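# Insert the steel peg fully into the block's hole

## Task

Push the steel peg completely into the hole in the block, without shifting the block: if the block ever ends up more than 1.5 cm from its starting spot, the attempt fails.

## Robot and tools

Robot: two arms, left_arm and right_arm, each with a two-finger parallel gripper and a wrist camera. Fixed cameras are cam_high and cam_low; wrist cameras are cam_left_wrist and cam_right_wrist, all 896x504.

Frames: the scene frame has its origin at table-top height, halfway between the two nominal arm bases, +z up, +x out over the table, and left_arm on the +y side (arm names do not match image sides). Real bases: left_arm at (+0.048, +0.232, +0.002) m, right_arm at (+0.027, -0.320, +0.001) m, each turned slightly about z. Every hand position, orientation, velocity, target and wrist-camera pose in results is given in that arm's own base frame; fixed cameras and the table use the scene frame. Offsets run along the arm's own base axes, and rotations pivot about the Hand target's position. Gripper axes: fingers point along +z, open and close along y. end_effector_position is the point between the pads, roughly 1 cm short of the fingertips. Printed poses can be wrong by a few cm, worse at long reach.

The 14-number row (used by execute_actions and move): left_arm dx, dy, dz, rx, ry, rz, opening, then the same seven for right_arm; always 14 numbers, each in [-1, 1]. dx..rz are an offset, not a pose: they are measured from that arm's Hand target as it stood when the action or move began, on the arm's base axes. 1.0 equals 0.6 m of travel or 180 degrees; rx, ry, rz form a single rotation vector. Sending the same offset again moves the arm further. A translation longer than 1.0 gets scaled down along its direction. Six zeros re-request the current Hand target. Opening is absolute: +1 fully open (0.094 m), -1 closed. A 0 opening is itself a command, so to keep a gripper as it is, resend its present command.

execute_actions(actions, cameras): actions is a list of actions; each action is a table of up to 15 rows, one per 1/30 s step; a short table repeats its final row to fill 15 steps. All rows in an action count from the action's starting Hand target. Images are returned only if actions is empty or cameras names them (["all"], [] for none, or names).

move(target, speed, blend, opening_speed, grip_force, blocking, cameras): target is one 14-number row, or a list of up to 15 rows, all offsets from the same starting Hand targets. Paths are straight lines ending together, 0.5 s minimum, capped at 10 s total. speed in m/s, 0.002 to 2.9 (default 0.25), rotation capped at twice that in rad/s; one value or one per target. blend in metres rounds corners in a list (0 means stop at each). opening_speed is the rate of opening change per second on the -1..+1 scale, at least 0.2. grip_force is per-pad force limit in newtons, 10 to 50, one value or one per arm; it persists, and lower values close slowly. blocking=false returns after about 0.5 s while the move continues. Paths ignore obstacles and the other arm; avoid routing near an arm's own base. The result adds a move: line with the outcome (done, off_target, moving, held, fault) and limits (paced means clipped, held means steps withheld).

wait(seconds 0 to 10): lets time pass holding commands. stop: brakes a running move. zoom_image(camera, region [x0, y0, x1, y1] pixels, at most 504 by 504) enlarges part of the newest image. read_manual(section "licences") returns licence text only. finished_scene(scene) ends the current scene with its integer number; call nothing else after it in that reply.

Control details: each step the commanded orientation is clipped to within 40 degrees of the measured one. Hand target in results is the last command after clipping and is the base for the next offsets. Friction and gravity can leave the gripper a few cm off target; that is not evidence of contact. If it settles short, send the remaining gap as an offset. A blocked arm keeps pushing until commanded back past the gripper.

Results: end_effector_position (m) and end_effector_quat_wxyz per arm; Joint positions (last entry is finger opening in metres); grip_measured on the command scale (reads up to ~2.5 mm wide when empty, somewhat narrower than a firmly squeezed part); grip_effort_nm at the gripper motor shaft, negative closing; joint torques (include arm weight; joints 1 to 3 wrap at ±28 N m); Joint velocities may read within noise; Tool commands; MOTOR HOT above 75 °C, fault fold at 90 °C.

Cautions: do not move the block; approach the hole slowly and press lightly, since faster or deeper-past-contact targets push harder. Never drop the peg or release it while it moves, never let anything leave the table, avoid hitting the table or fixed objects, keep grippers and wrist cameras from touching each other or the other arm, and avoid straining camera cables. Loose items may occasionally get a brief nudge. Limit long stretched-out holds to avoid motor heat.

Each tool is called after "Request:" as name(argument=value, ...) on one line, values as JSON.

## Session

Request:
execute_actions(actions=[])

Scene clock: 0.00 s.
left_arm: end_effector_position=(+0.3987, +0.0280, +0.0894) grip_measured=+1.000 grip_effort_nm=n/a end_effector_quat_wxyz=(+0.561, -0.053, +0.823, +0.067) | right_arm: end_effector_position=(+0.4040, +0.0269, +0.1030) grip_measured=+1.000 grip_effort_nm=n/a end_effector_quat_wxyz=(+0.590, -0.049, +0.802, +0.080)
Joint positions: left_arm=[-0.016 1.56 0.39 0.793 -0.185 -0.018 0.094] | right_arm=[-0.033 1.58 0.383 0.894 -0.218 0.006 0.094]
Joint velocities: within noise
Joint torques (N m): no reading
Heat: left arm: 27 °C; right arm: 33 °C.
Hand target: left_arm +0.4025, +0.0284, +0.0994; +0.572, -0.057, +0.815, +0.066 | right_arm +0.4090, +0.0273, +0.1182; +0.608, -0.054, +0.788, +0.078
Tool commands: left_gripper/opening=+1.0 right_gripper/opening=+1.0
camera_calibration:
cam_left_wrist: T_world_to_cam=[[0.0953513, -0.981331, -0.167026, 0.00616615], [-0.724742, 0.0465854, -0.687444, 0.388542], [0.682391, 0.186599, -0.706769, -0.0915405], [0, 0, 0, 1]] pos_world=[0.343471, 0.00503203, 0.203433]
cam_right_wrist: T_world_to_cam=[[0.128791, -0.965248, -0.227398, 0.000369885], [-0.676769, 0.0820562, -0.731608, 0.388654], [0.724842, 0.24812, -0.642682, -0.114475], [0, 0, 0, 1]] pos_world=[0.345958, -0.00313082, 0.210856]

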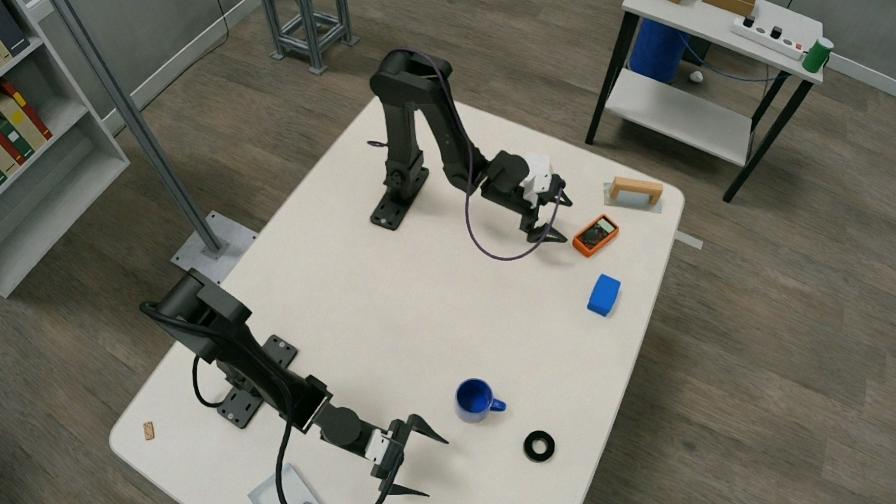

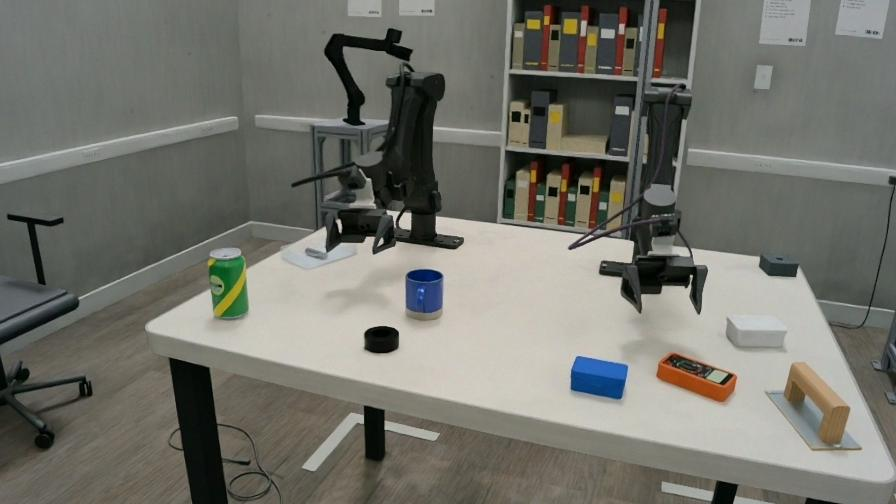

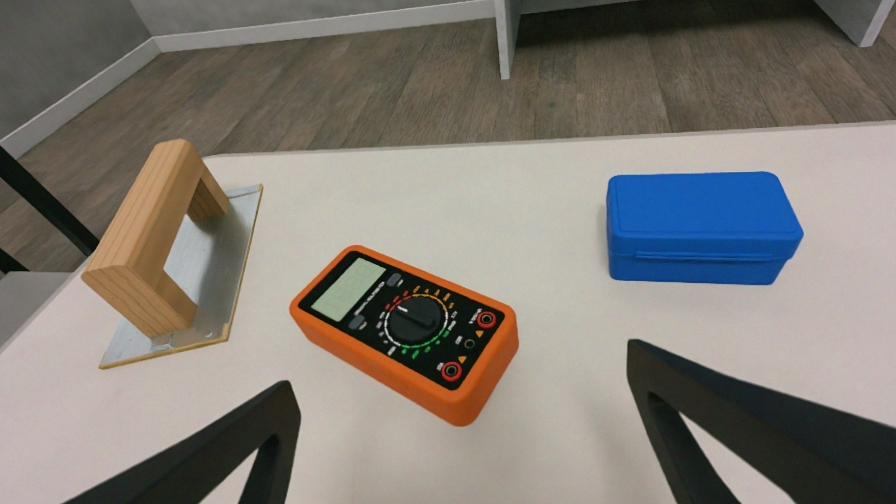

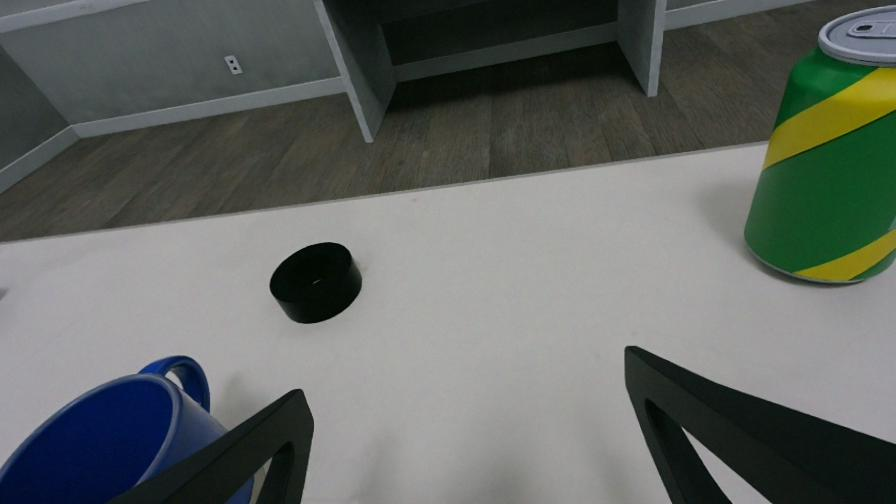

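Request:
move(target=[[-0.1208,0.1027,0.2343,-0.0432,0.1347,0.0319,1,-0.1483,-0.0955,0.153,0.0225,0.1285,-0.1235,0.3],[-0.4208,0.336,0.251,-0.1377,0.1852,0.256,0.5,-0.2483,-0.1955,0.145,0.0337,0.1928,-0.1853,0.0],[-0.8197,0.395,0.201,-0.2254,0.1175,0.5285,-0.15,-0.3468,-0.3072,0.1363,0.0449,0.2571,-0.2471,-0.2]], blend=[0.05,0.05,0], speed=0.4, cameras=["cam_left_wrist","cam_right_wrist"])

Request:
zoom_image(camera="cam_right_wrist", region=[250, 80, 700, 460])

Request:
zoom_image(camera="cam_left_wrist", region=[250, 80, 650, 380])

Scene clock: 35.77 s.
left_arm: end_effector_position=(-0.0885, +0.2580, +0.2160) grip_measured=-0.148 grip_effort_nm=-0.12 end_effector_quat_wxyz=(-0.137, +0.788, -0.566, -0.199) | right_arm: end_effector_position=(+0.1993, -0.1546, +0.1871) grip_measured=-0.198 grip_effort_nm=-0.10 end_effector_quat_wxyz=(+0.232, +0.317, +0.916, -0.082)
Joint positions: left_arm=[1.889 1.162 1.231 -1.152 -0.012 -0.003 0.04] | right_arm=[-0.658 1.046 1.047 -1.074 0.007 0.007 0.038]
Joint torques (N m): left_arm=[0.49 -2.86 5.76 1.79 0.06 -0.05] | right_arm=[-0.53 -1.21 8.28 1.05 -0.1 -0.06]
Heat: left arm: 30 °C; right arm: 36 °C.
Hand target: left_arm -0.0893, +0.2654, +0.2200; -0.151, +0.784, -0.564, -0.210 | right_arm +0.2009, -0.1570, +0.2000; +0.244, +0.314, +0.913, -0.084
Off the commanded pose: left_arm 0.008 m, 2 deg | right_arm 0.013 m, 1 deg.
move: off_target (right_arm); blend cut to 0 m at target 2; target 2's new opening was sent with right_arm's hand 0.013 m and 1 deg from that target; target 3's new opening was sent with right_arm's hand 0.013 m and 1 deg from that target
camera_calibration:
cam_left_wrist: T_world_to_cam=[[0.978575, 0.198523, -0.0545808, 0.0489402], [0.195165, -0.978857, -0.0612307, 0.322434], [-0.0655825, 0.0492667, -0.99663, 0.319347], [0, 0, 0, 1]] pos_world=[-0.0898758, 0.290168, 0.340685]
cam_right_wrist: T_world_to_cam=[[-0.721491, -0.687564, -0.0818941, 0.0558384], [-0.683599, 0.726119, -0.0737862, 0.304388], [0.110198, 0.00274659, -0.993906, 0.283317], [0, 0, 0, 1]] pos_world=[0.217145, -0.183408, 0.308623]
Images, in order (width x height): cam_left_wrist 896x504, cam_right_wrist 896x504.

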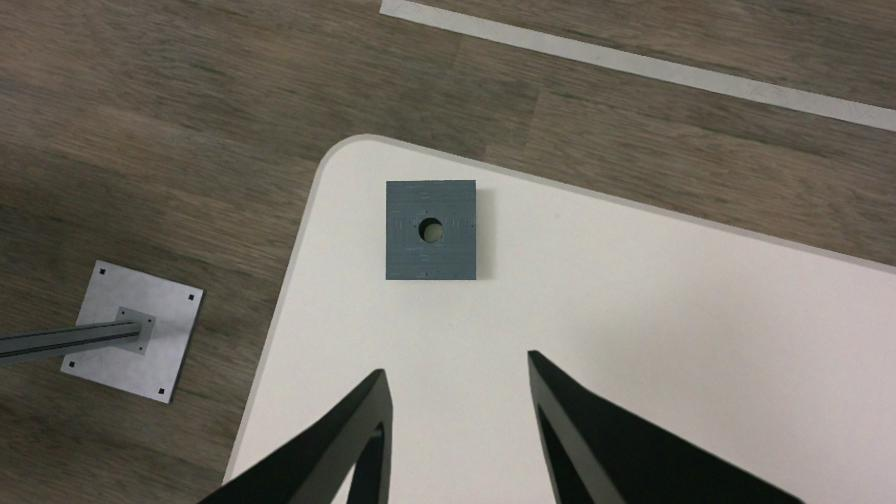

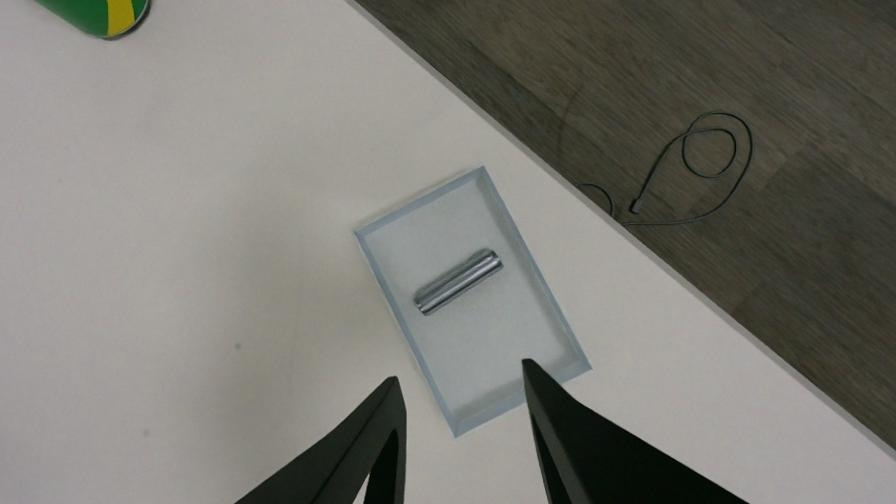

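Scaled by 1.120 from the camera's 896x504 image, which has a finer 1280x720 frame.

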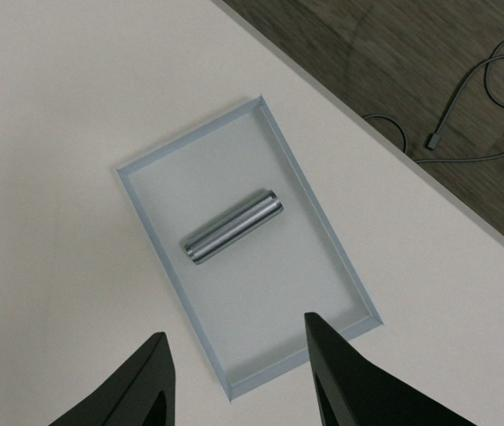

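Scaled by 1.260 from the camera's 896x504 image, which has a finer 1280x720 frame.

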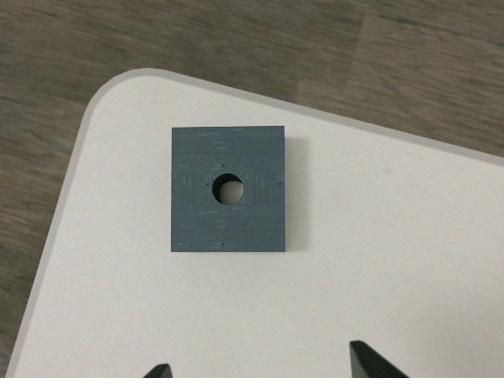

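Request:
move(target=[[0.4488,-0.0923,0.0333,0.0263,-0.019,-0.3006,-0.15,0.0218,-0.0257,-0.1042,0.0834,0.0279,-0.1818,-0.25],[0.6488,-0.4423,0.05,0.0525,-0.0379,-0.6012,-0.15,0.0435,-0.0515,-0.2083,0.1668,0.0558,-0.3635,-0.25]], blend=[0.05,0], speed=0.45, cameras=["cam_right_wrist"])

Request:
zoom_image(camera="cam_right_wrist", region=[320, 150, 620, 430])

Scene clock: 85.63 s.
left_arm: end_effector_position=(+0.2880, +0.0020, +0.2297) grip_measured=-0.148 grip_effort_nm=-0.12 end_effector_quat_wxyz=(+0.306, -0.008, +0.952, +0.003) | right_arm: end_effector_position=(+0.2253, -0.1812, +0.0684) grip_measured=-0.248 grip_effort_nm=-0.10 end_effector_quat_wxyz=(-0.004, +0.785, +0.619, +0.001)
Joint positions: left_arm=[-0.005 1.109 1.185 -1.024 -0.014 -0.018 0.04] | right_arm=[-0.683 1.673 1.183 -1.089 -0.003 1.122 0.035]
Joint torques (N m): left_arm=[-0.35 -2.58 9.18 2 0.07 0.08] | right_arm=[-0.54 -5.7 7.46 0.11 0.03 0.13]
Heat: left arm: 30 °C; right arm: 39 °C.
Hand target: left_arm +0.3000, +0.0000, +0.2500; +0.342, +0.000, +0.940, +0.000 | right_arm +0.2270, -0.1879, +0.0750; +0.000, +0.793, +0.609, +0.000
Off the commanded pose: left_arm 0.024 m, 4 deg | right_arm 0.010 m, 2 deg.
move: off_target (left_arm)
camera_calibration:
cam_right_wrist: T_world_to_cam=[[-0.921398, 0.38862, -0.000652821, 0.2811], [0.353856, 0.839667, 0.412003, 0.0863777], [0.16066, 0.379387, -0.911182, 0.21369], [0, 0, 0, 1]] pos_world=[0.194108, -0.262841, 0.159306]
Images, in order (width x height): cam_right_wrist 896x504.

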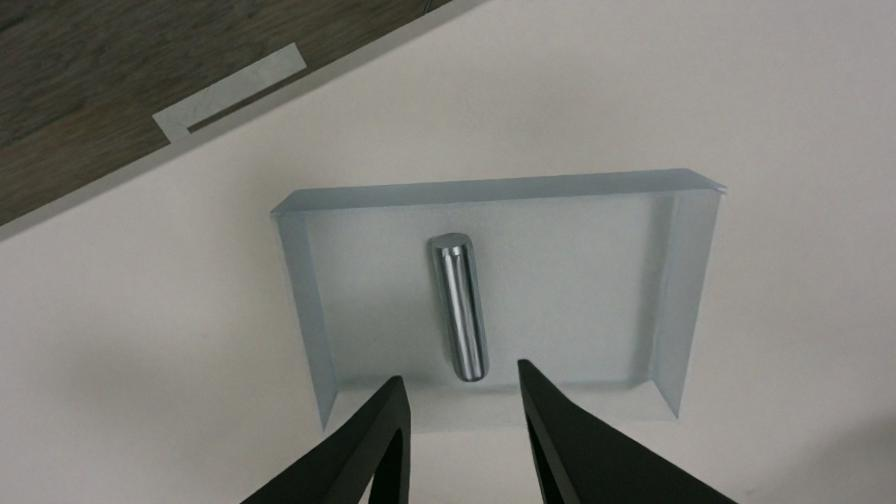

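Scaled by 1.680 from the camera's 896x504 image, which has a finer 1280x720 frame.

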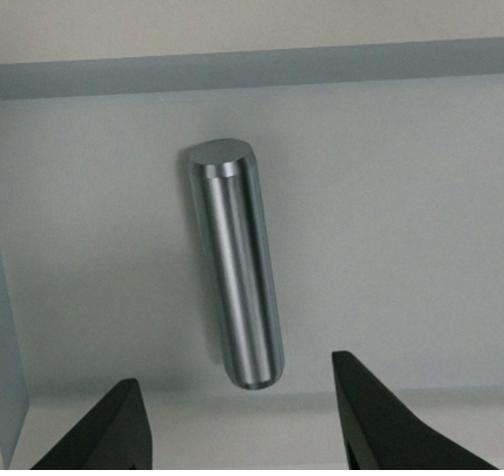

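Request:
move(target=[[-0.16,-0.5235,-0.1062,-0.1251,-0.1837,-0.3681,-0.15,-0.0048,-0.0138,-0.1175,0,0,0,-0.25],[-0.16,-0.5235,-0.1062,-0.1251,-0.1837,-0.3681,-0.15,-0.0048,-0.0138,-0.1175,0,0,0,-0.9]], speed=0.3, opening_speed=0.8, cameras=["cam_right_wrist"])

Scene clock: 107.13 s.
left_arm: end_effector_position=(+0.2063, -0.3129, +0.1834) grip_measured=-0.148 grip_effort_nm=-0.12 end_effector_quat_wxyz=(+0.510, +0.437, +0.654, -0.347) | right_arm: end_effector_position=(+0.2240, -0.1903, +0.0072) grip_measured=-0.652 grip_effort_nm=-1.04 end_effector_quat_wxyz=(-0.006, +0.790, +0.613, +0.001)
Joint positions: left_arm=[-0.824 1.158 0.439 0.462 0.352 0.081 0.04] | right_arm=[-0.711 1.779 1.047 -0.85 -0.005 1.11 0.016]
Joint torques (N m): left_arm=[-0.23 -2.89 5.44 2.59 0.21 0.05] | right_arm=[-0.65 -6.02 4.21 0.54 0.04 0]
Heat: left arm: 31 °C; right arm: 38 °C.
Hand target: left_arm +0.2040, -0.3141, +0.1863; +0.518, +0.440, +0.642, -0.354 | right_arm +0.2242, -0.1962, +0.0045; +0.000, +0.793, +0.609, +0.000
Off the commanded pose: left_arm 0.004 m, 2 deg | right_arm 0.007 m, 1 deg.
move: done
camera_calibration:
cam_right_wrist: T_world_to_cam=[[-0.915349, 0.402657, 0.00174726, 0.284646], [0.36715, 0.832833, 0.414235, 0.115388], [0.16534, 0.379812, -0.910168, 0.160637], [0, 0, 0, 1]] pos_world=[0.191627, -0.271725, 0.0979115]
Images, in order (width x height): cam_right_wrist 896x504.

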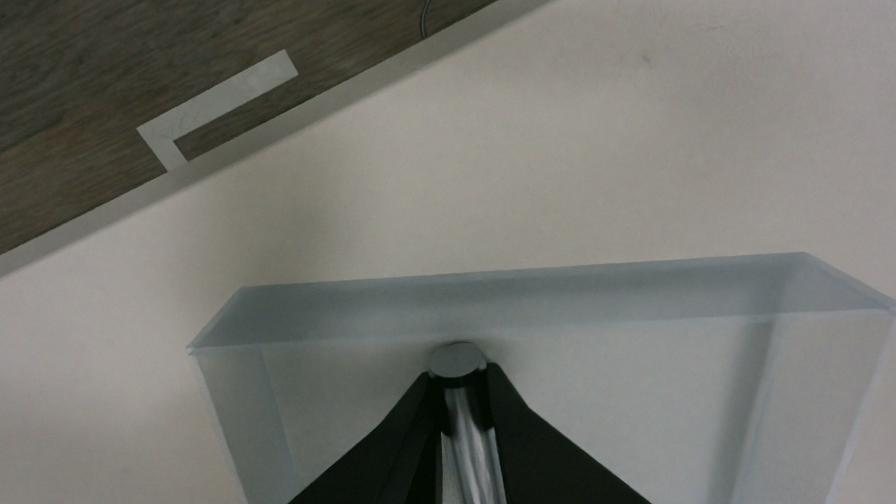

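Request:
move(target=[[0,0,0,0,0,0,-0.15,0.005,0.04,0.13,0,0,0.01,-0.9],[0,0,0,0,0,0,-0.15,0.1055,0.6415,0.2425,0.0849,0.0084,0.2303,-0.9]], blend=[0.03,0], speed=0.35, cameras=["cam_left_wrist"])

Request:
zoom_image(camera="cam_left_wrist", region=[350, 120, 600, 370])

Scene clock: 117.53 s.
left_arm: end_effector_position=(+0.2063, -0.3129, +0.1834) grip_measured=-0.148 grip_effort_nm=-0.12 end_effector_quat_wxyz=(+0.510, +0.437, +0.654, -0.347) | right_arm: end_effector_position=(+0.2840, +0.1890, +0.1423) grip_measured=-0.652 grip_effort_nm=-1.04 end_effector_quat_wxyz=(-0.108, +0.509, +0.851, +0.065)
Joint positions: left_arm=[-0.824 1.158 0.439 0.462 0.352 0.081 0.04] | right_arm=[0.452 1.834 1.648 -1.394 -0.252 1.529 0.016]
Joint torques (N m): left_arm=[-0.28 -2.89 5.41 2.6 0.22 0.07] | right_arm=[-0.54 -7.24 7.73 0.03 -0.19 0.17]
Heat: left arm: 33 °C; right arm: 37 °C.
Hand target: left_arm +0.2040, -0.3141, +0.1863; +0.518, +0.440, +0.642, -0.354 | right_arm +0.2875, +0.1887, +0.1500; -0.111, +0.520, +0.844, +0.069
Off the commanded pose: left_arm 0.004 m, 2 deg | right_arm 0.008 m, 2 deg.
move: done
camera_calibration:
cam_left_wrist: T_world_to_cam=[[-0.937747, -0.327377, -0.115997, 0.11409], [-0.117295, 0.612864, -0.781435, 0.398618], [0.326914, -0.719182, -0.613111, -0.0574782], [0, 0, 0, 1]] pos_world=[0.172534, -0.248285, 0.289487]
Images, in order (width x height): cam_left_wrist 896x504.

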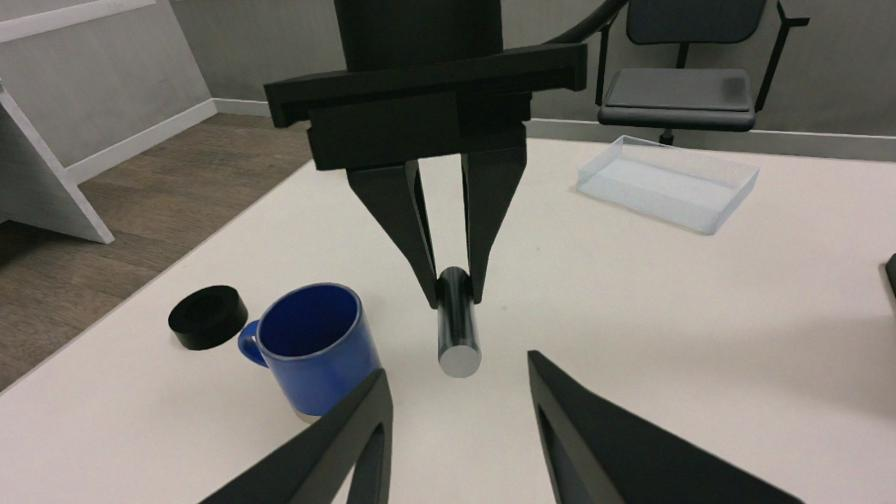

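Scaled by 2.016 from the camera's 896x504 image, which has a finer 1280x720 frame.

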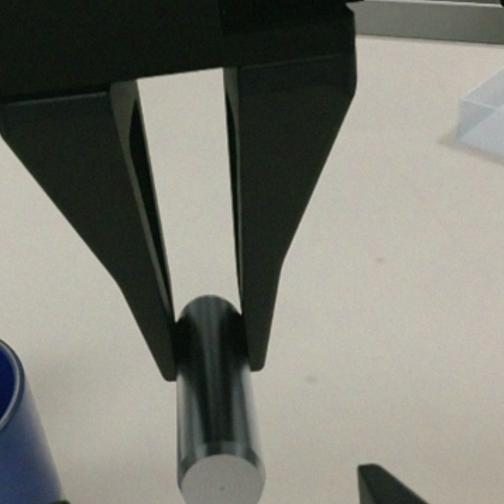

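Request:
move(target=[0.0212,-0.0412,-0.0363,0,0,0,-0.15,0,0,0,0,0,0,-0.9], speed=0.12, cameras=["cam_left_wrist"])

Request:
zoom_image(camera="cam_left_wrist", region=[330, 224, 610, 504])

Scene clock: 139.00 s.
left_arm: end_effector_position=(+0.2158, -0.3328, +0.1530) grip_measured=-0.148 grip_effort_nm=-0.12 end_effector_quat_wxyz=(+0.502, +0.443, +0.657, -0.347) | right_arm: end_effector_position=(+0.2840, +0.1890, +0.1423) grip_measured=-0.652 grip_effort_nm=-1.04 end_effector_quat_wxyz=(-0.108, +0.509, +0.851, +0.065)
Joint positions: left_arm=[-0.846 1.36 0.439 0.648 0.341 0.081 0.04] | right_arm=[0.452 1.834 1.648 -1.394 -0.252 1.529 0.016]
Joint torques (N m): left_arm=[-0.47 -3.99 6.79 2.59 0 -0.02] | right_arm=[-0.57 -7.19 7.72 0.04 -0.17 0.14]
Heat: left arm: 36 °C; right arm: 38 °C.
Hand target: left_arm +0.2167, -0.3388, +0.1645; +0.518, +0.440, +0.642, -0.354 | right_arm +0.2875, +0.1887, +0.1500; -0.111, +0.520, +0.844, +0.069
Off the commanded pose: left_arm 0.013 m, 3 deg | right_arm 0.008 m, 2 deg.
move: off_target (left_arm)
camera_calibration:
cam_left_wrist: T_world_to_cam=[[-0.942364, -0.315285, -0.112011, 0.117396], [-0.117545, 0.625391, -0.771407, 0.390958], [0.313264, -0.71378, -0.626406, -0.0867396], [0, 0, 0, 1]] pos_world=[0.183757, -0.269402, 0.260404]
Images, in order (width x height): cam_left_wrist 896x504.

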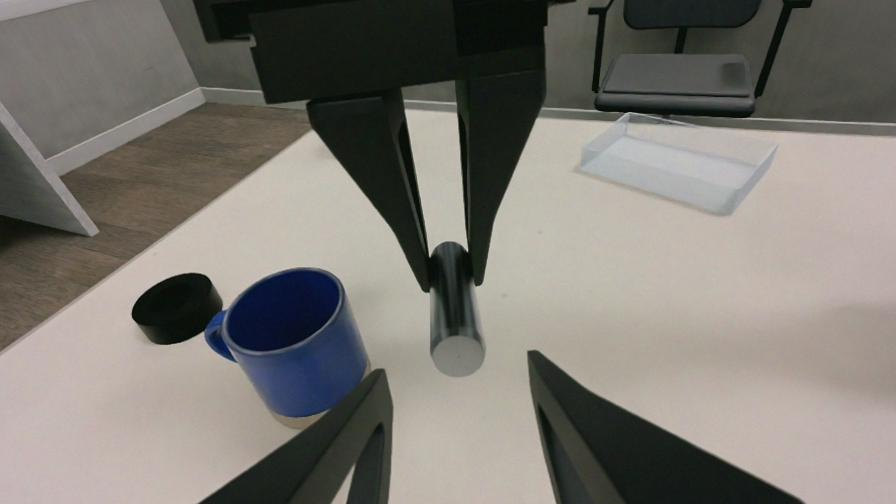

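Scaled by 1.800 from the camera's 896x504 image, which has a finer 1280x720 frame.

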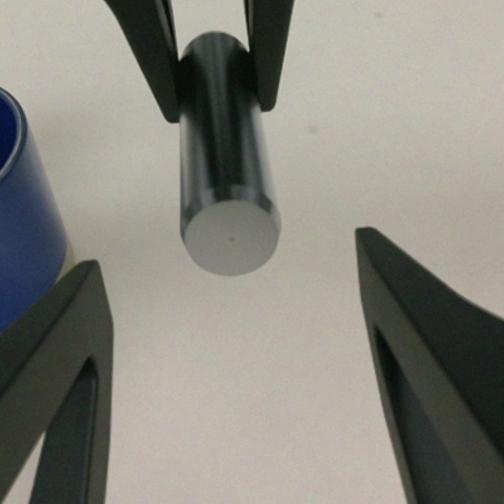

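Request:
move(target=[0.0185,-0.046,0.0087,0,0,0,-0.15,0,0,0,0,0,0,-0.9], speed=0.12, cameras=["cam_left_wrist"])

Request:
zoom_image(camera="cam_left_wrist", region=[330, 224, 610, 504])

Scene clock: 149.37 s.
left_arm: end_effector_position=(+0.2239, -0.3560, +0.1503) grip_measured=-0.148 grip_effort_nm=-0.12 end_effector_quat_wxyz=(+0.498, +0.448, +0.659, -0.343) | right_arm: end_effector_position=(+0.2840, +0.1890, +0.1423) grip_measured=-0.652 grip_effort_nm=-1.04 end_effector_quat_wxyz=(-0.108, +0.509, +0.851, +0.065)
Joint positions: left_arm=[-0.882 1.463 0.523 0.654 0.305 0.081 0.04] | right_arm=[0.452 1.834 1.648 -1.394 -0.252 1.529 0.016]
Joint torques (N m): left_arm=[-0.49 -5.05 8.77 2.53 0 -0.09] | right_arm=[-0.57 -7.17 7.75 0.04 -0.19 0.15]
Heat: left arm: 36 °C; right arm: 39 °C.
Hand target: left_arm +0.2278, -0.3664, +0.1697; +0.518, +0.440, +0.642, -0.354 | right_arm +0.2875, +0.1887, +0.1500; -0.111, +0.520, +0.844, +0.069
Off the commanded pose: left_arm 0.022 m, 3 deg | right_arm 0.008 m, 2 deg.
move: off_target (left_arm)
camera_calibration:
cam_left_wrist: T_world_to_cam=[[-0.943342, -0.31075, -0.116359, 0.119886], [-0.116141, 0.6377, -0.761478, 0.406877], [0.310832, -0.704821, -0.637661, -0.102025], [0, 0, 0, 1]] pos_world=[0.192061, -0.294121, 0.258721]
Images, in order (width x height): cam_left_wrist 896x504.

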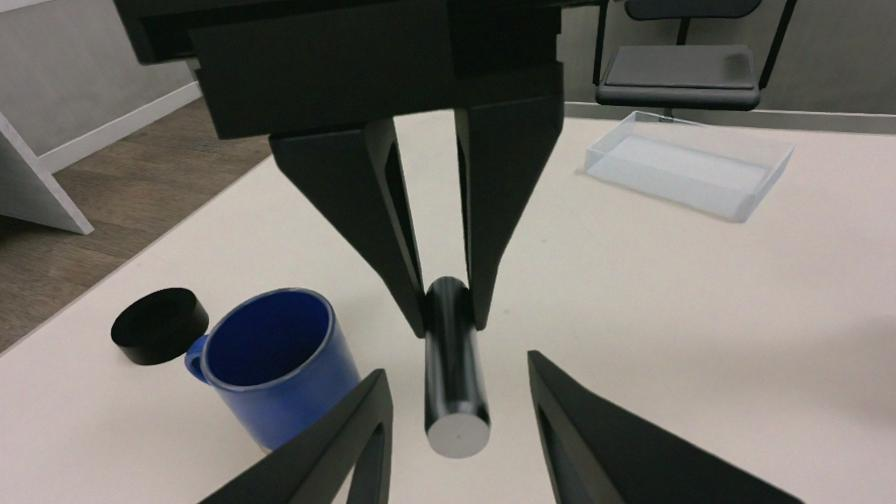

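Scaled by 1.800 from the camera's 896x504 image, which has a finer 1280x720 frame.

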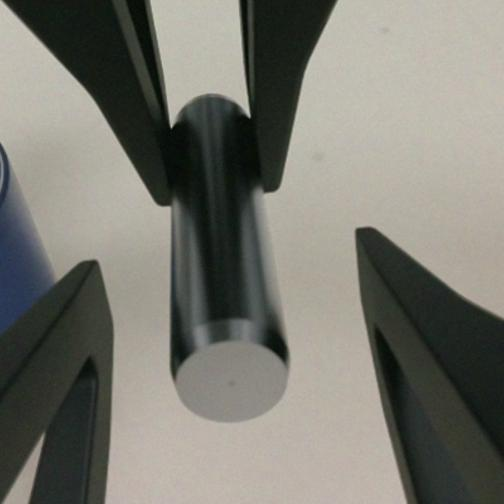

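Request:
move(target=[[0,0,0,0,0,0,-0.9,0,0,0,0,0,0,-0.9],[0,0,0,0,0,0,-0.9,0,0,0,0,0,0,-0.15],[0,0,0,0,0,0,-0.9,0.0343,-0.0639,-0.0188,0,0,0,-0.15],[0.0203,0.194,0.1672,0.0829,0.0538,0.1259,-0.9,0.0343,-0.0639,-0.0188,0,0,0,-0.15],[0.137,0.6107,0.1838,0.1251,0.1837,0.3682,-0.9,0.0343,-0.0639,-0.0188,0,0,0,-0.15]], speed=[0.1,0.1,0.15,0.35,0.35], blend=[0,0,0,0.05,0], opening_speed=0.8, cameras=["cam_left_wrist"])

Request:
zoom_image(camera="cam_left_wrist", region=[330, 224, 610, 504])

Scene clock: 174.07 s.
left_arm: end_effector_position=(+0.3080, +0.0011, +0.2628) grip_measured=-0.680 grip_effort_nm=-1.05 end_effector_quat_wxyz=(+0.324, -0.008, +0.946, +0.000) | right_arm: end_effector_position=(+0.3083, +0.1493, +0.1360) grip_measured=-0.152 grip_effort_nm=0.09 end_effector_quat_wxyz=(-0.108, +0.520, +0.844, +0.072)
Joint positions: left_arm=[-0.005 1.19 1.346 -1.067 -0.009 -0.018 0.015] | right_arm=[0.313 1.859 1.653 -1.396 -0.26 1.414 0.04]
Joint torques (N m): left_arm=[0.42 -3.32 9.94 1.55 0.01 0.08] | right_arm=[0.02 -7.15 6.49 0.05 -0.09 0]
Heat: left arm: 35 °C; right arm: 39 °C.
Hand target: left_arm +0.3100, +0.0000, +0.2800; +0.342, -0.001, +0.940, +0.000 | right_arm +0.3080, +0.1504, +0.1387; -0.111, +0.520, +0.844, +0.069
Off the commanded pose: left_arm 0.017 m, 2 deg | right_arm 0.003 m, 1 deg.
move: off_target (left_arm)
camera_calibration:
cam_left_wrist: T_world_to_cam=[[-0.101707, -0.992864, -0.0622711, 0.0506064], [-0.966258, 0.113484, -0.231228, 0.397597], [0.236645, 0.0366525, -0.970905, 0.304769], [0, 0, 0, 1]] pos_world=[0.317206, -0.0060461, 0.390988]
Images, in order (width x height): cam_left_wrist 896x504.

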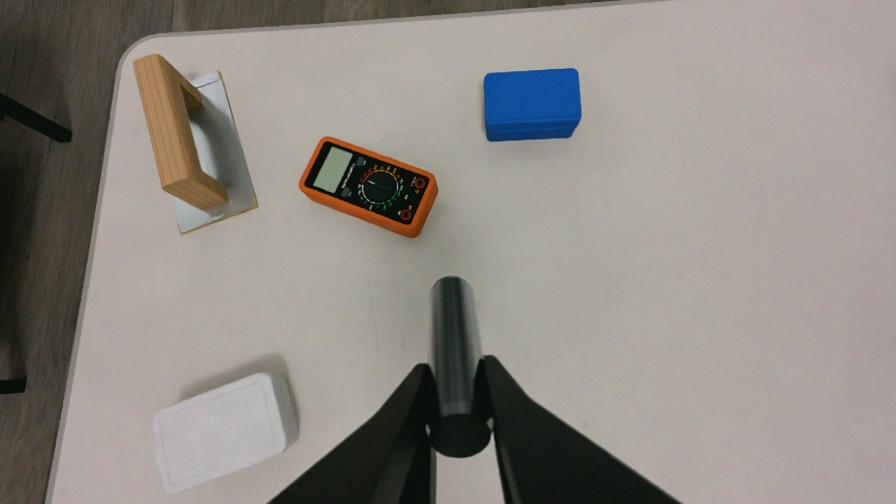

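Scaled by 1.800 from the camera's 896x504 image, which has a finer 1280x720 frame.

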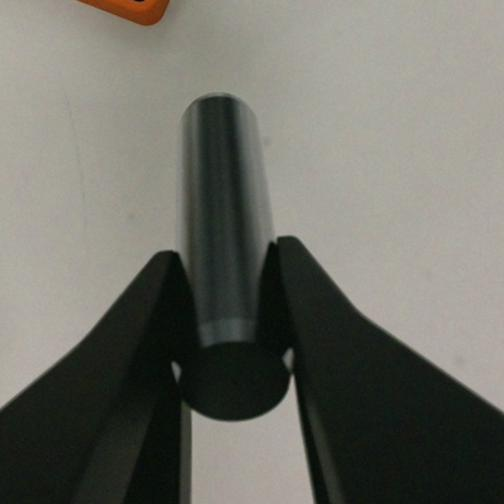

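Request:
move(target=[[-0.1833,0.4,-0.0333,-0.0604,0.1297,0.2729,-0.9,0,0,0,0,0,0,-0.15],[-0.7083,0.5167,-0.1833,-0.2229,0.1517,0.5883,-0.9,0,0,0,0,0,0,-0.15],[-0.7317,0.5458,-0.29,-0.2229,0.1517,0.5883,-0.9,0,0,0,0,0,0,-0.15]], speed=[0.4,0.4,0.2], blend=[0.05,0.02,0], cameras=["cam_left_wrist","cam_low"])

Request:
zoom_image(camera="cam_left_wrist", region=[330, 170, 630, 470])

Request:
zoom_image(camera="cam_low", region=[720, 180, 840, 300])

Scene clock: 200.27 s.
left_arm: end_effector_position=(-0.1246, +0.3230, +0.1061) grip_measured=-0.680 grip_effort_nm=-1.05 end_effector_quat_wxyz=(+0.013, +0.826, -0.563, +0.021) | right_arm: end_effector_position=(+0.3083, +0.1493, +0.1360) grip_measured=-0.152 grip_effort_nm=0.09 end_effector_quat_wxyz=(-0.108, +0.520, +0.844, +0.072)
Joint positions: left_arm=[1.937 1.906 1.62 -1.334 0.002 -0.009 0.015] | right_arm=[0.313 1.859 1.653 -1.396 -0.26 1.414 0.04]
Joint torques (N m): left_arm=[0.57 -10.26 5.45 0.64 -0.02 0] | right_arm=[-0.03 -7.19 6.46 0.05 -0.09 0]
Heat: left arm: 33 °C; right arm: 38 °C.
Hand target: left_arm -0.1290, +0.3275, +0.1060; +0.007, +0.827, -0.562, +0.011 | right_arm +0.3080, +0.1504, +0.1387; -0.111, +0.520, +0.844, +0.069
Off the commanded pose: left_arm 0.006 m, 1 deg | right_arm 0.003 m, 1 deg.
move: done
camera_calibration:
cam_left_wrist: T_world_to_cam=[[0.970196, 0.240822, 0.0269045, 0.0420501], [0.20301, -0.868404, 0.452395, 0.297259], [0.132311, -0.43345, -0.891412, 0.373647], [0, 0, 0, 1]] pos_world=[-0.150581, 0.409972, 0.197464]
Images, in order (width x height): cam_low 896x504, cam_left_wrist 896x504.

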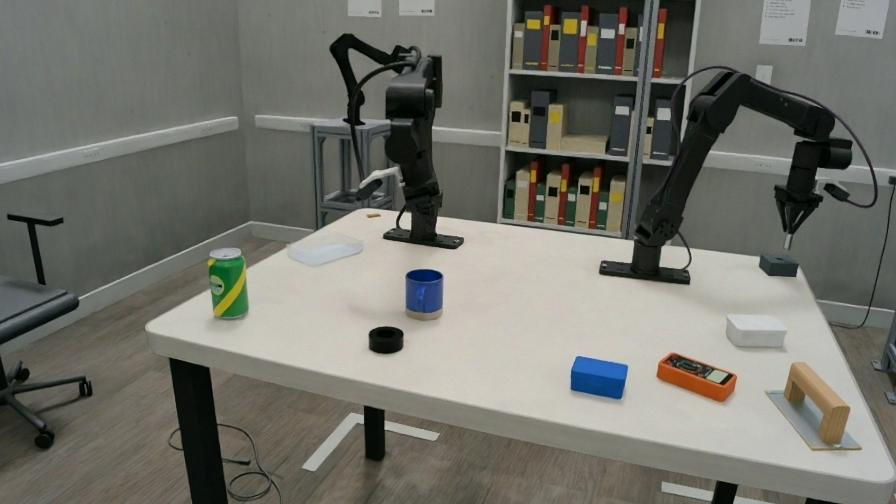

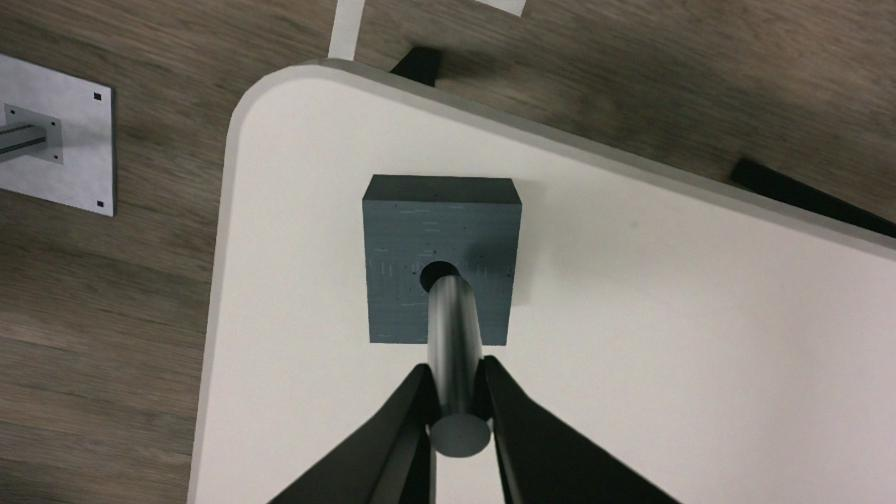

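Scaled by 1.680 from the camera's 896x504 image, which has a finer 1280x720 frame.

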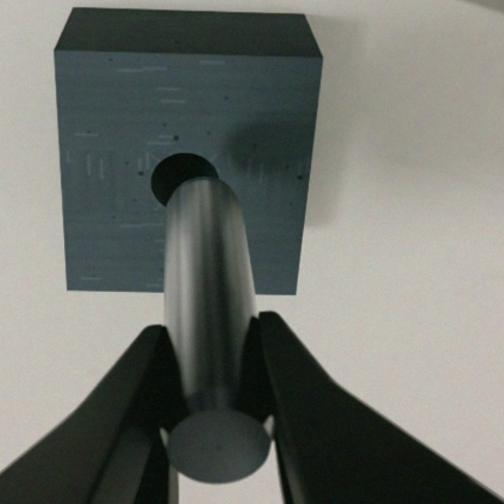

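Scaled by 4.200 from the camera's 896x504 image, which has a finer 1280x720 frame.

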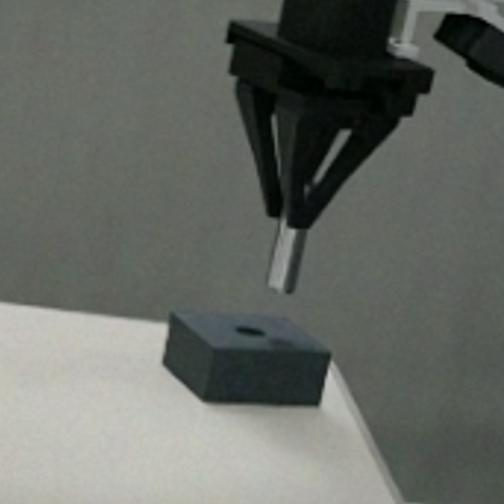

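Request:
move(target=[-0.0023,-0.0225,-0.0317,-0.0067,-0.0026,0,-0.9,0,0,0,0,0,0,-0.15], speed=0.08, cameras=["cam_left_wrist","cam_low"])

Request:
zoom_image(camera="cam_left_wrist", region=[360, 200, 540, 380])

Request:
zoom_image(camera="cam_low", region=[720, 180, 840, 300])

Scene clock: 225.67 s.
left_arm: end_effector_position=(-0.1256, +0.3112, +0.0828) grip_measured=-0.680 grip_effort_nm=-1.05 end_effector_quat_wxyz=(+0.023, +0.828, -0.559, +0.035) | right_arm: end_effector_position=(+0.3083, +0.1493, +0.1360) grip_measured=-0.152 grip_effort_nm=0.08 end_effector_quat_wxyz=(-0.108, +0.520, +0.844, +0.072)
Joint positions: left_arm=[1.952 1.906 1.525 -1.273 0.002 -0.001 0.015] | right_arm=[0.313 1.859 1.653 -1.396 -0.26 1.414 0.04]
Joint torques (N m): left_arm=[0.53 -11.85 5.03 0.54 -0.05 0.09] | right_arm=[0.01 -7.24 6.43 0.06 -0.1 0.01]
Heat: left arm: 30 °C; right arm: 38 °C.
Hand target: left_arm -0.1304, +0.3140, +0.0870; +0.014, +0.827, -0.562, +0.020 | right_arm +0.3080, +0.1504, +0.1387; -0.111, +0.520, +0.844, +0.069
Off the commanded pose: left_arm 0.007 m, 2 deg | right_arm 0.003 m, 1 deg.
move: done
camera_calibration:
cam_left_wrist: T_world_to_cam=[[0.967949, 0.24915, 0.0315908, 0.0432473], [0.203647, -0.852264, 0.481844, 0.290337], [0.146975, -0.459967, -0.875687, 0.356627], [0, 0, 0, 1]] pos_world=[-0.153403, 0.400705, 0.17103]
Images, in order (width x height): cam_low 896x504, cam_left_wrist 896x504.

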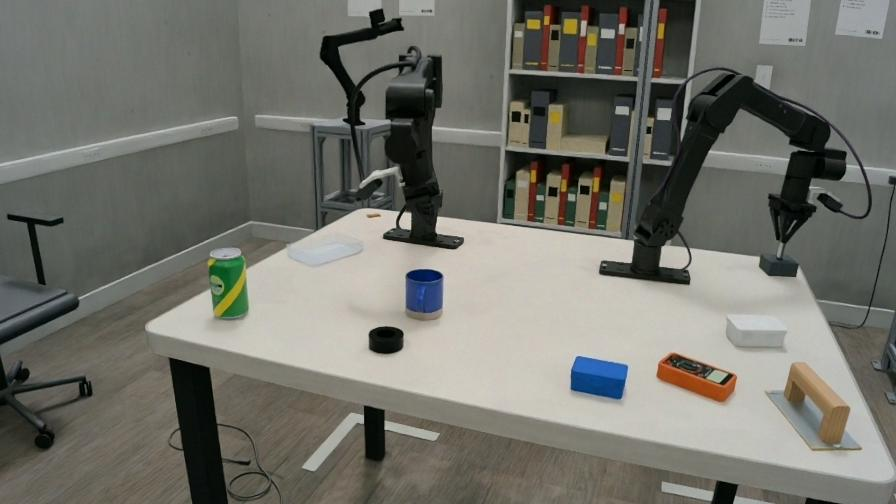

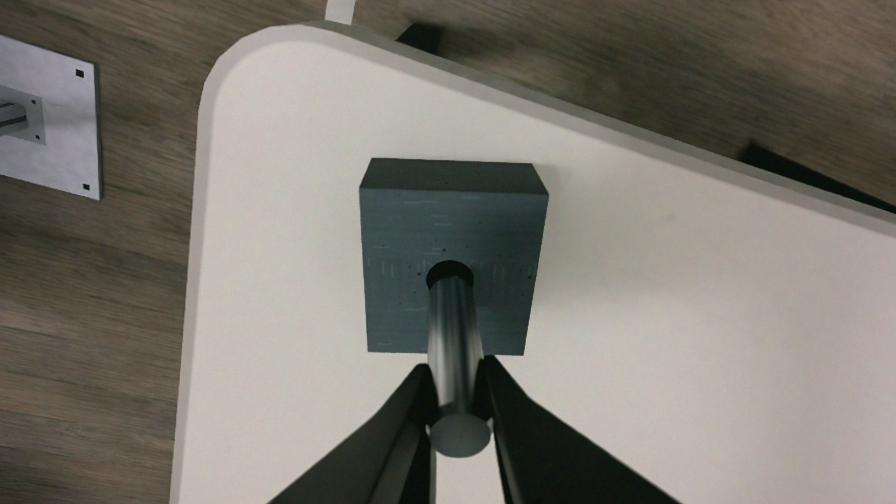

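Scaled by 2.800 from the camera's 896x504 image, which has a finer 1280x720 frame.

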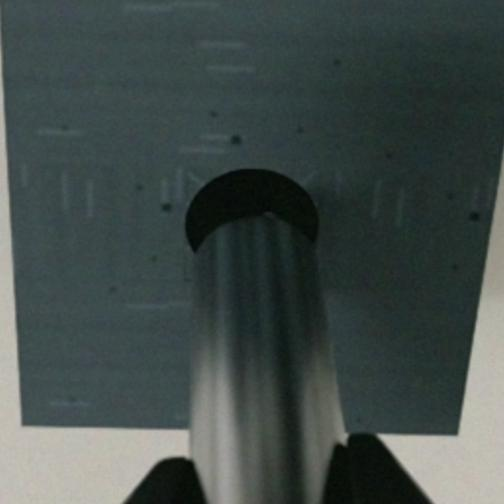

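Scaled by 4.200 from the camera's 896x504 image, which has a finer 1280x720 frame.

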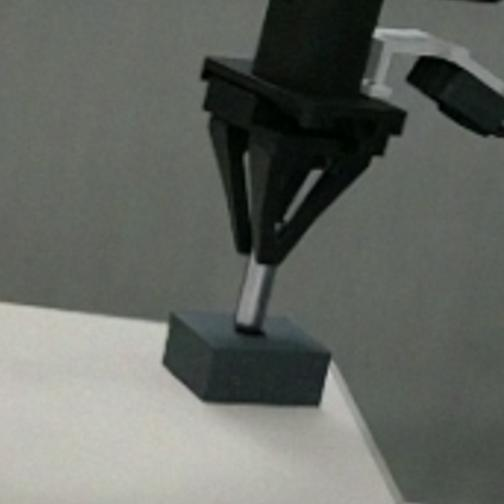

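Request:
move(target=[-0.0025,0.0065,-0.0033,0.0052,0.002,0,-0.9,0,0,0,0,0,0,-0.15], speed=0.06, cameras=["cam_left_wrist"])

Request:
zoom_image(camera="cam_left_wrist", region=[380, 230, 530, 380])

Scene clock: 239.07 s.
left_arm: end_effector_position=(-0.1272, +0.3153, +0.0809) grip_measured=-0.680 grip_effort_nm=-1.05 end_effector_quat_wxyz=(+0.017, +0.828, -0.559, +0.027) | right_arm: end_effector_position=(+0.3083, +0.1493, +0.1360) grip_measured=-0.152 grip_effort_nm=0.09 end_effector_quat_wxyz=(-0.108, +0.520, +0.844, +0.072)
Joint positions: left_arm=[1.952 1.906 1.519 -1.248 0.002 -0.001 0.015] | right_arm=[0.313 1.859 1.653 -1.396 -0.26 1.414 0.04]
Joint torques (N m): left_arm=[0.47 -11.81 4.98 0.58 -0.05 0.1] | right_arm=[-0.01 -7.2 6.53 0.05 -0.11 -0.01]
Heat: left arm: 31 °C; right arm: 38 °C.
Hand target: left_arm -0.1319, +0.3179, +0.0850; +0.009, +0.827, -0.562, +0.013 | right_arm +0.3080, +0.1504, +0.1387; -0.111, +0.520, +0.844, +0.069
Off the commanded pose: left_arm 0.007 m, 2 deg | right_arm 0.003 m, 1 deg.
move: done
camera_calibration:
cam_left_wrist: T_world_to_cam=[[0.968146, 0.248678, 0.0292053, 0.0442235], [0.206933, -0.860333, 0.465838, 0.299234], [0.14097, -0.444956, -0.884388, 0.352261], [0, 0, 0, 1]] pos_world=[-0.154394, 0.403184, 0.170849]
Images, in order (width x height): cam_left_wrist 896x504.

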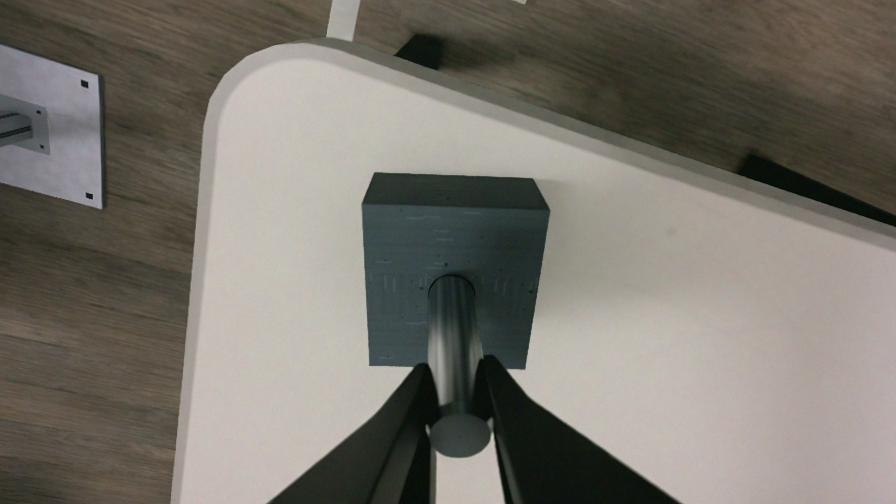

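Scaled by 3.360 from the camera's 896x504 image, which has a finer 1280x720 frame.

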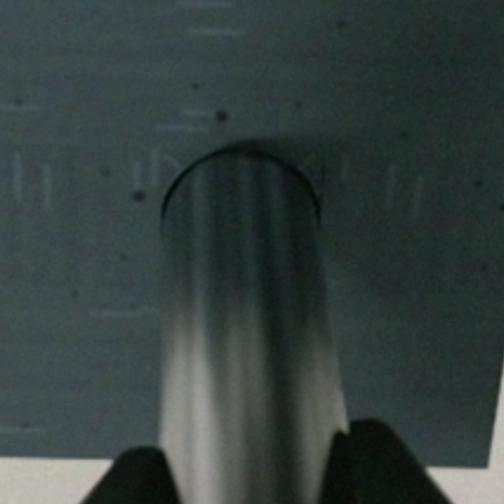

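Request:
move(target=[0,0,-0.02,0,0,0,-0.9,0,0,0,0,0,0,-0.15], speed=0.05, cameras=["cam_left_wrist","cam_low"])

Request:
zoom_image(camera="cam_left_wrist", region=[380, 230, 530, 380])

Request:
zoom_image(camera="cam_low", region=[720, 180, 840, 300])

Scene clock: 251.77 s.
left_arm: end_effector_position=(-0.1272, +0.3153, +0.0791) grip_measured=-0.680 grip_effort_nm=-1.05 end_effector_quat_wxyz=(+0.015, +0.828, -0.559, +0.024) | right_arm: end_effector_position=(+0.3083, +0.1493, +0.1360) grip_measured=-0.152 grip_effort_nm=0.09 end_effector_quat_wxyz=(-0.108, +0.520, +0.844, +0.072)
Joint positions: left_arm=[1.952 1.899 1.502 -1.23 0.002 -0.001 0.015] | right_arm=[0.313 1.859 1.653 -1.396 -0.26 1.414 0.04]
Joint torques (N m): left_arm=[0.5 -10.5 3.4 0.86 -0.06 0.08] | right_arm=[-0.02 -7.21 6.45 0.03 -0.09 0.03]
Heat: left arm: 32 °C; right arm: 38 °C.
Hand target: left_arm -0.1319, +0.3179, +0.0730; +0.009, +0.827, -0.562, +0.013 | right_arm +0.3080, +0.1504, +0.1387; -0.111, +0.520, +0.844, +0.069
Off the commanded pose: left_arm 0.008 m, 1 deg | right_arm 0.003 m, 1 deg.
move: done
camera_calibration:
cam_left_wrist: T_world_to_cam=[[0.968238, 0.248451, 0.0280477, 0.0444339], [0.208521, -0.864298, 0.45772, 0.302195], [0.137963, -0.437334, -0.888654, 0.348308], [0, 0, 0, 1]] pos_world=[-0.15409, 0.402473, 0.169958]
Images, in order (width x height): cam_low 896x504, cam_left_wrist 896x504.

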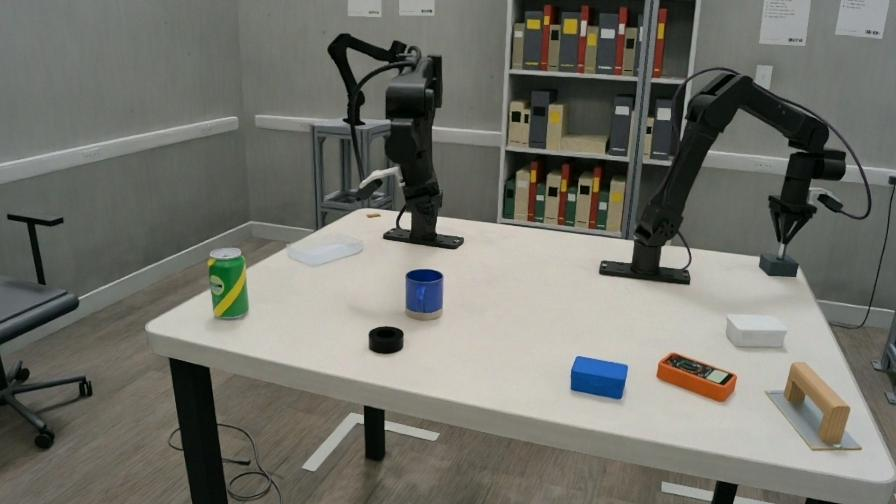

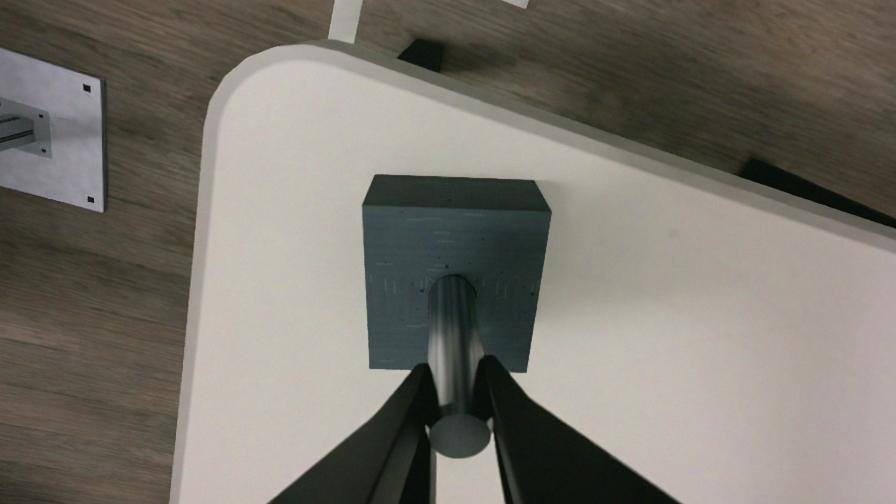

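Scaled by 3.360 from the camera's 896x504 image, which has a finer 1280x720 frame.

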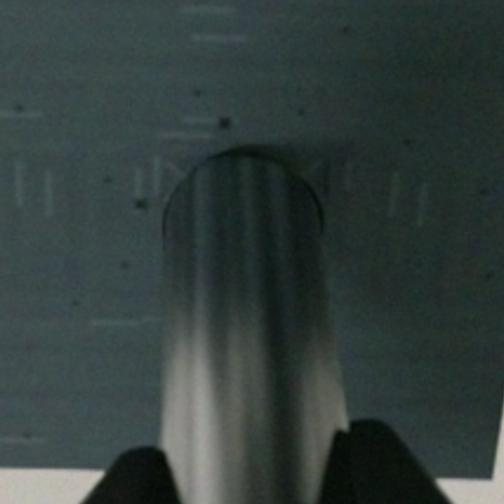

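Scaled by 4.200 from the camera's 896x504 image, which has a finer 1280x720 frame.

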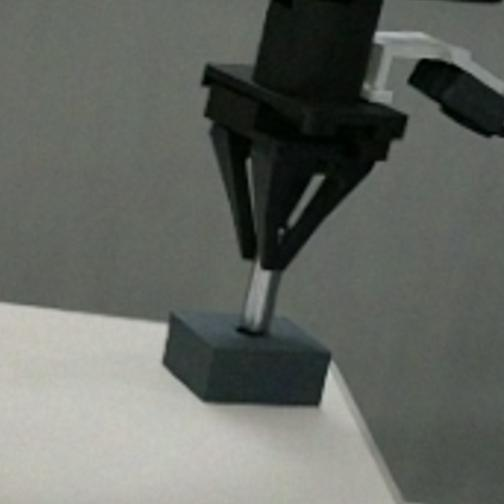

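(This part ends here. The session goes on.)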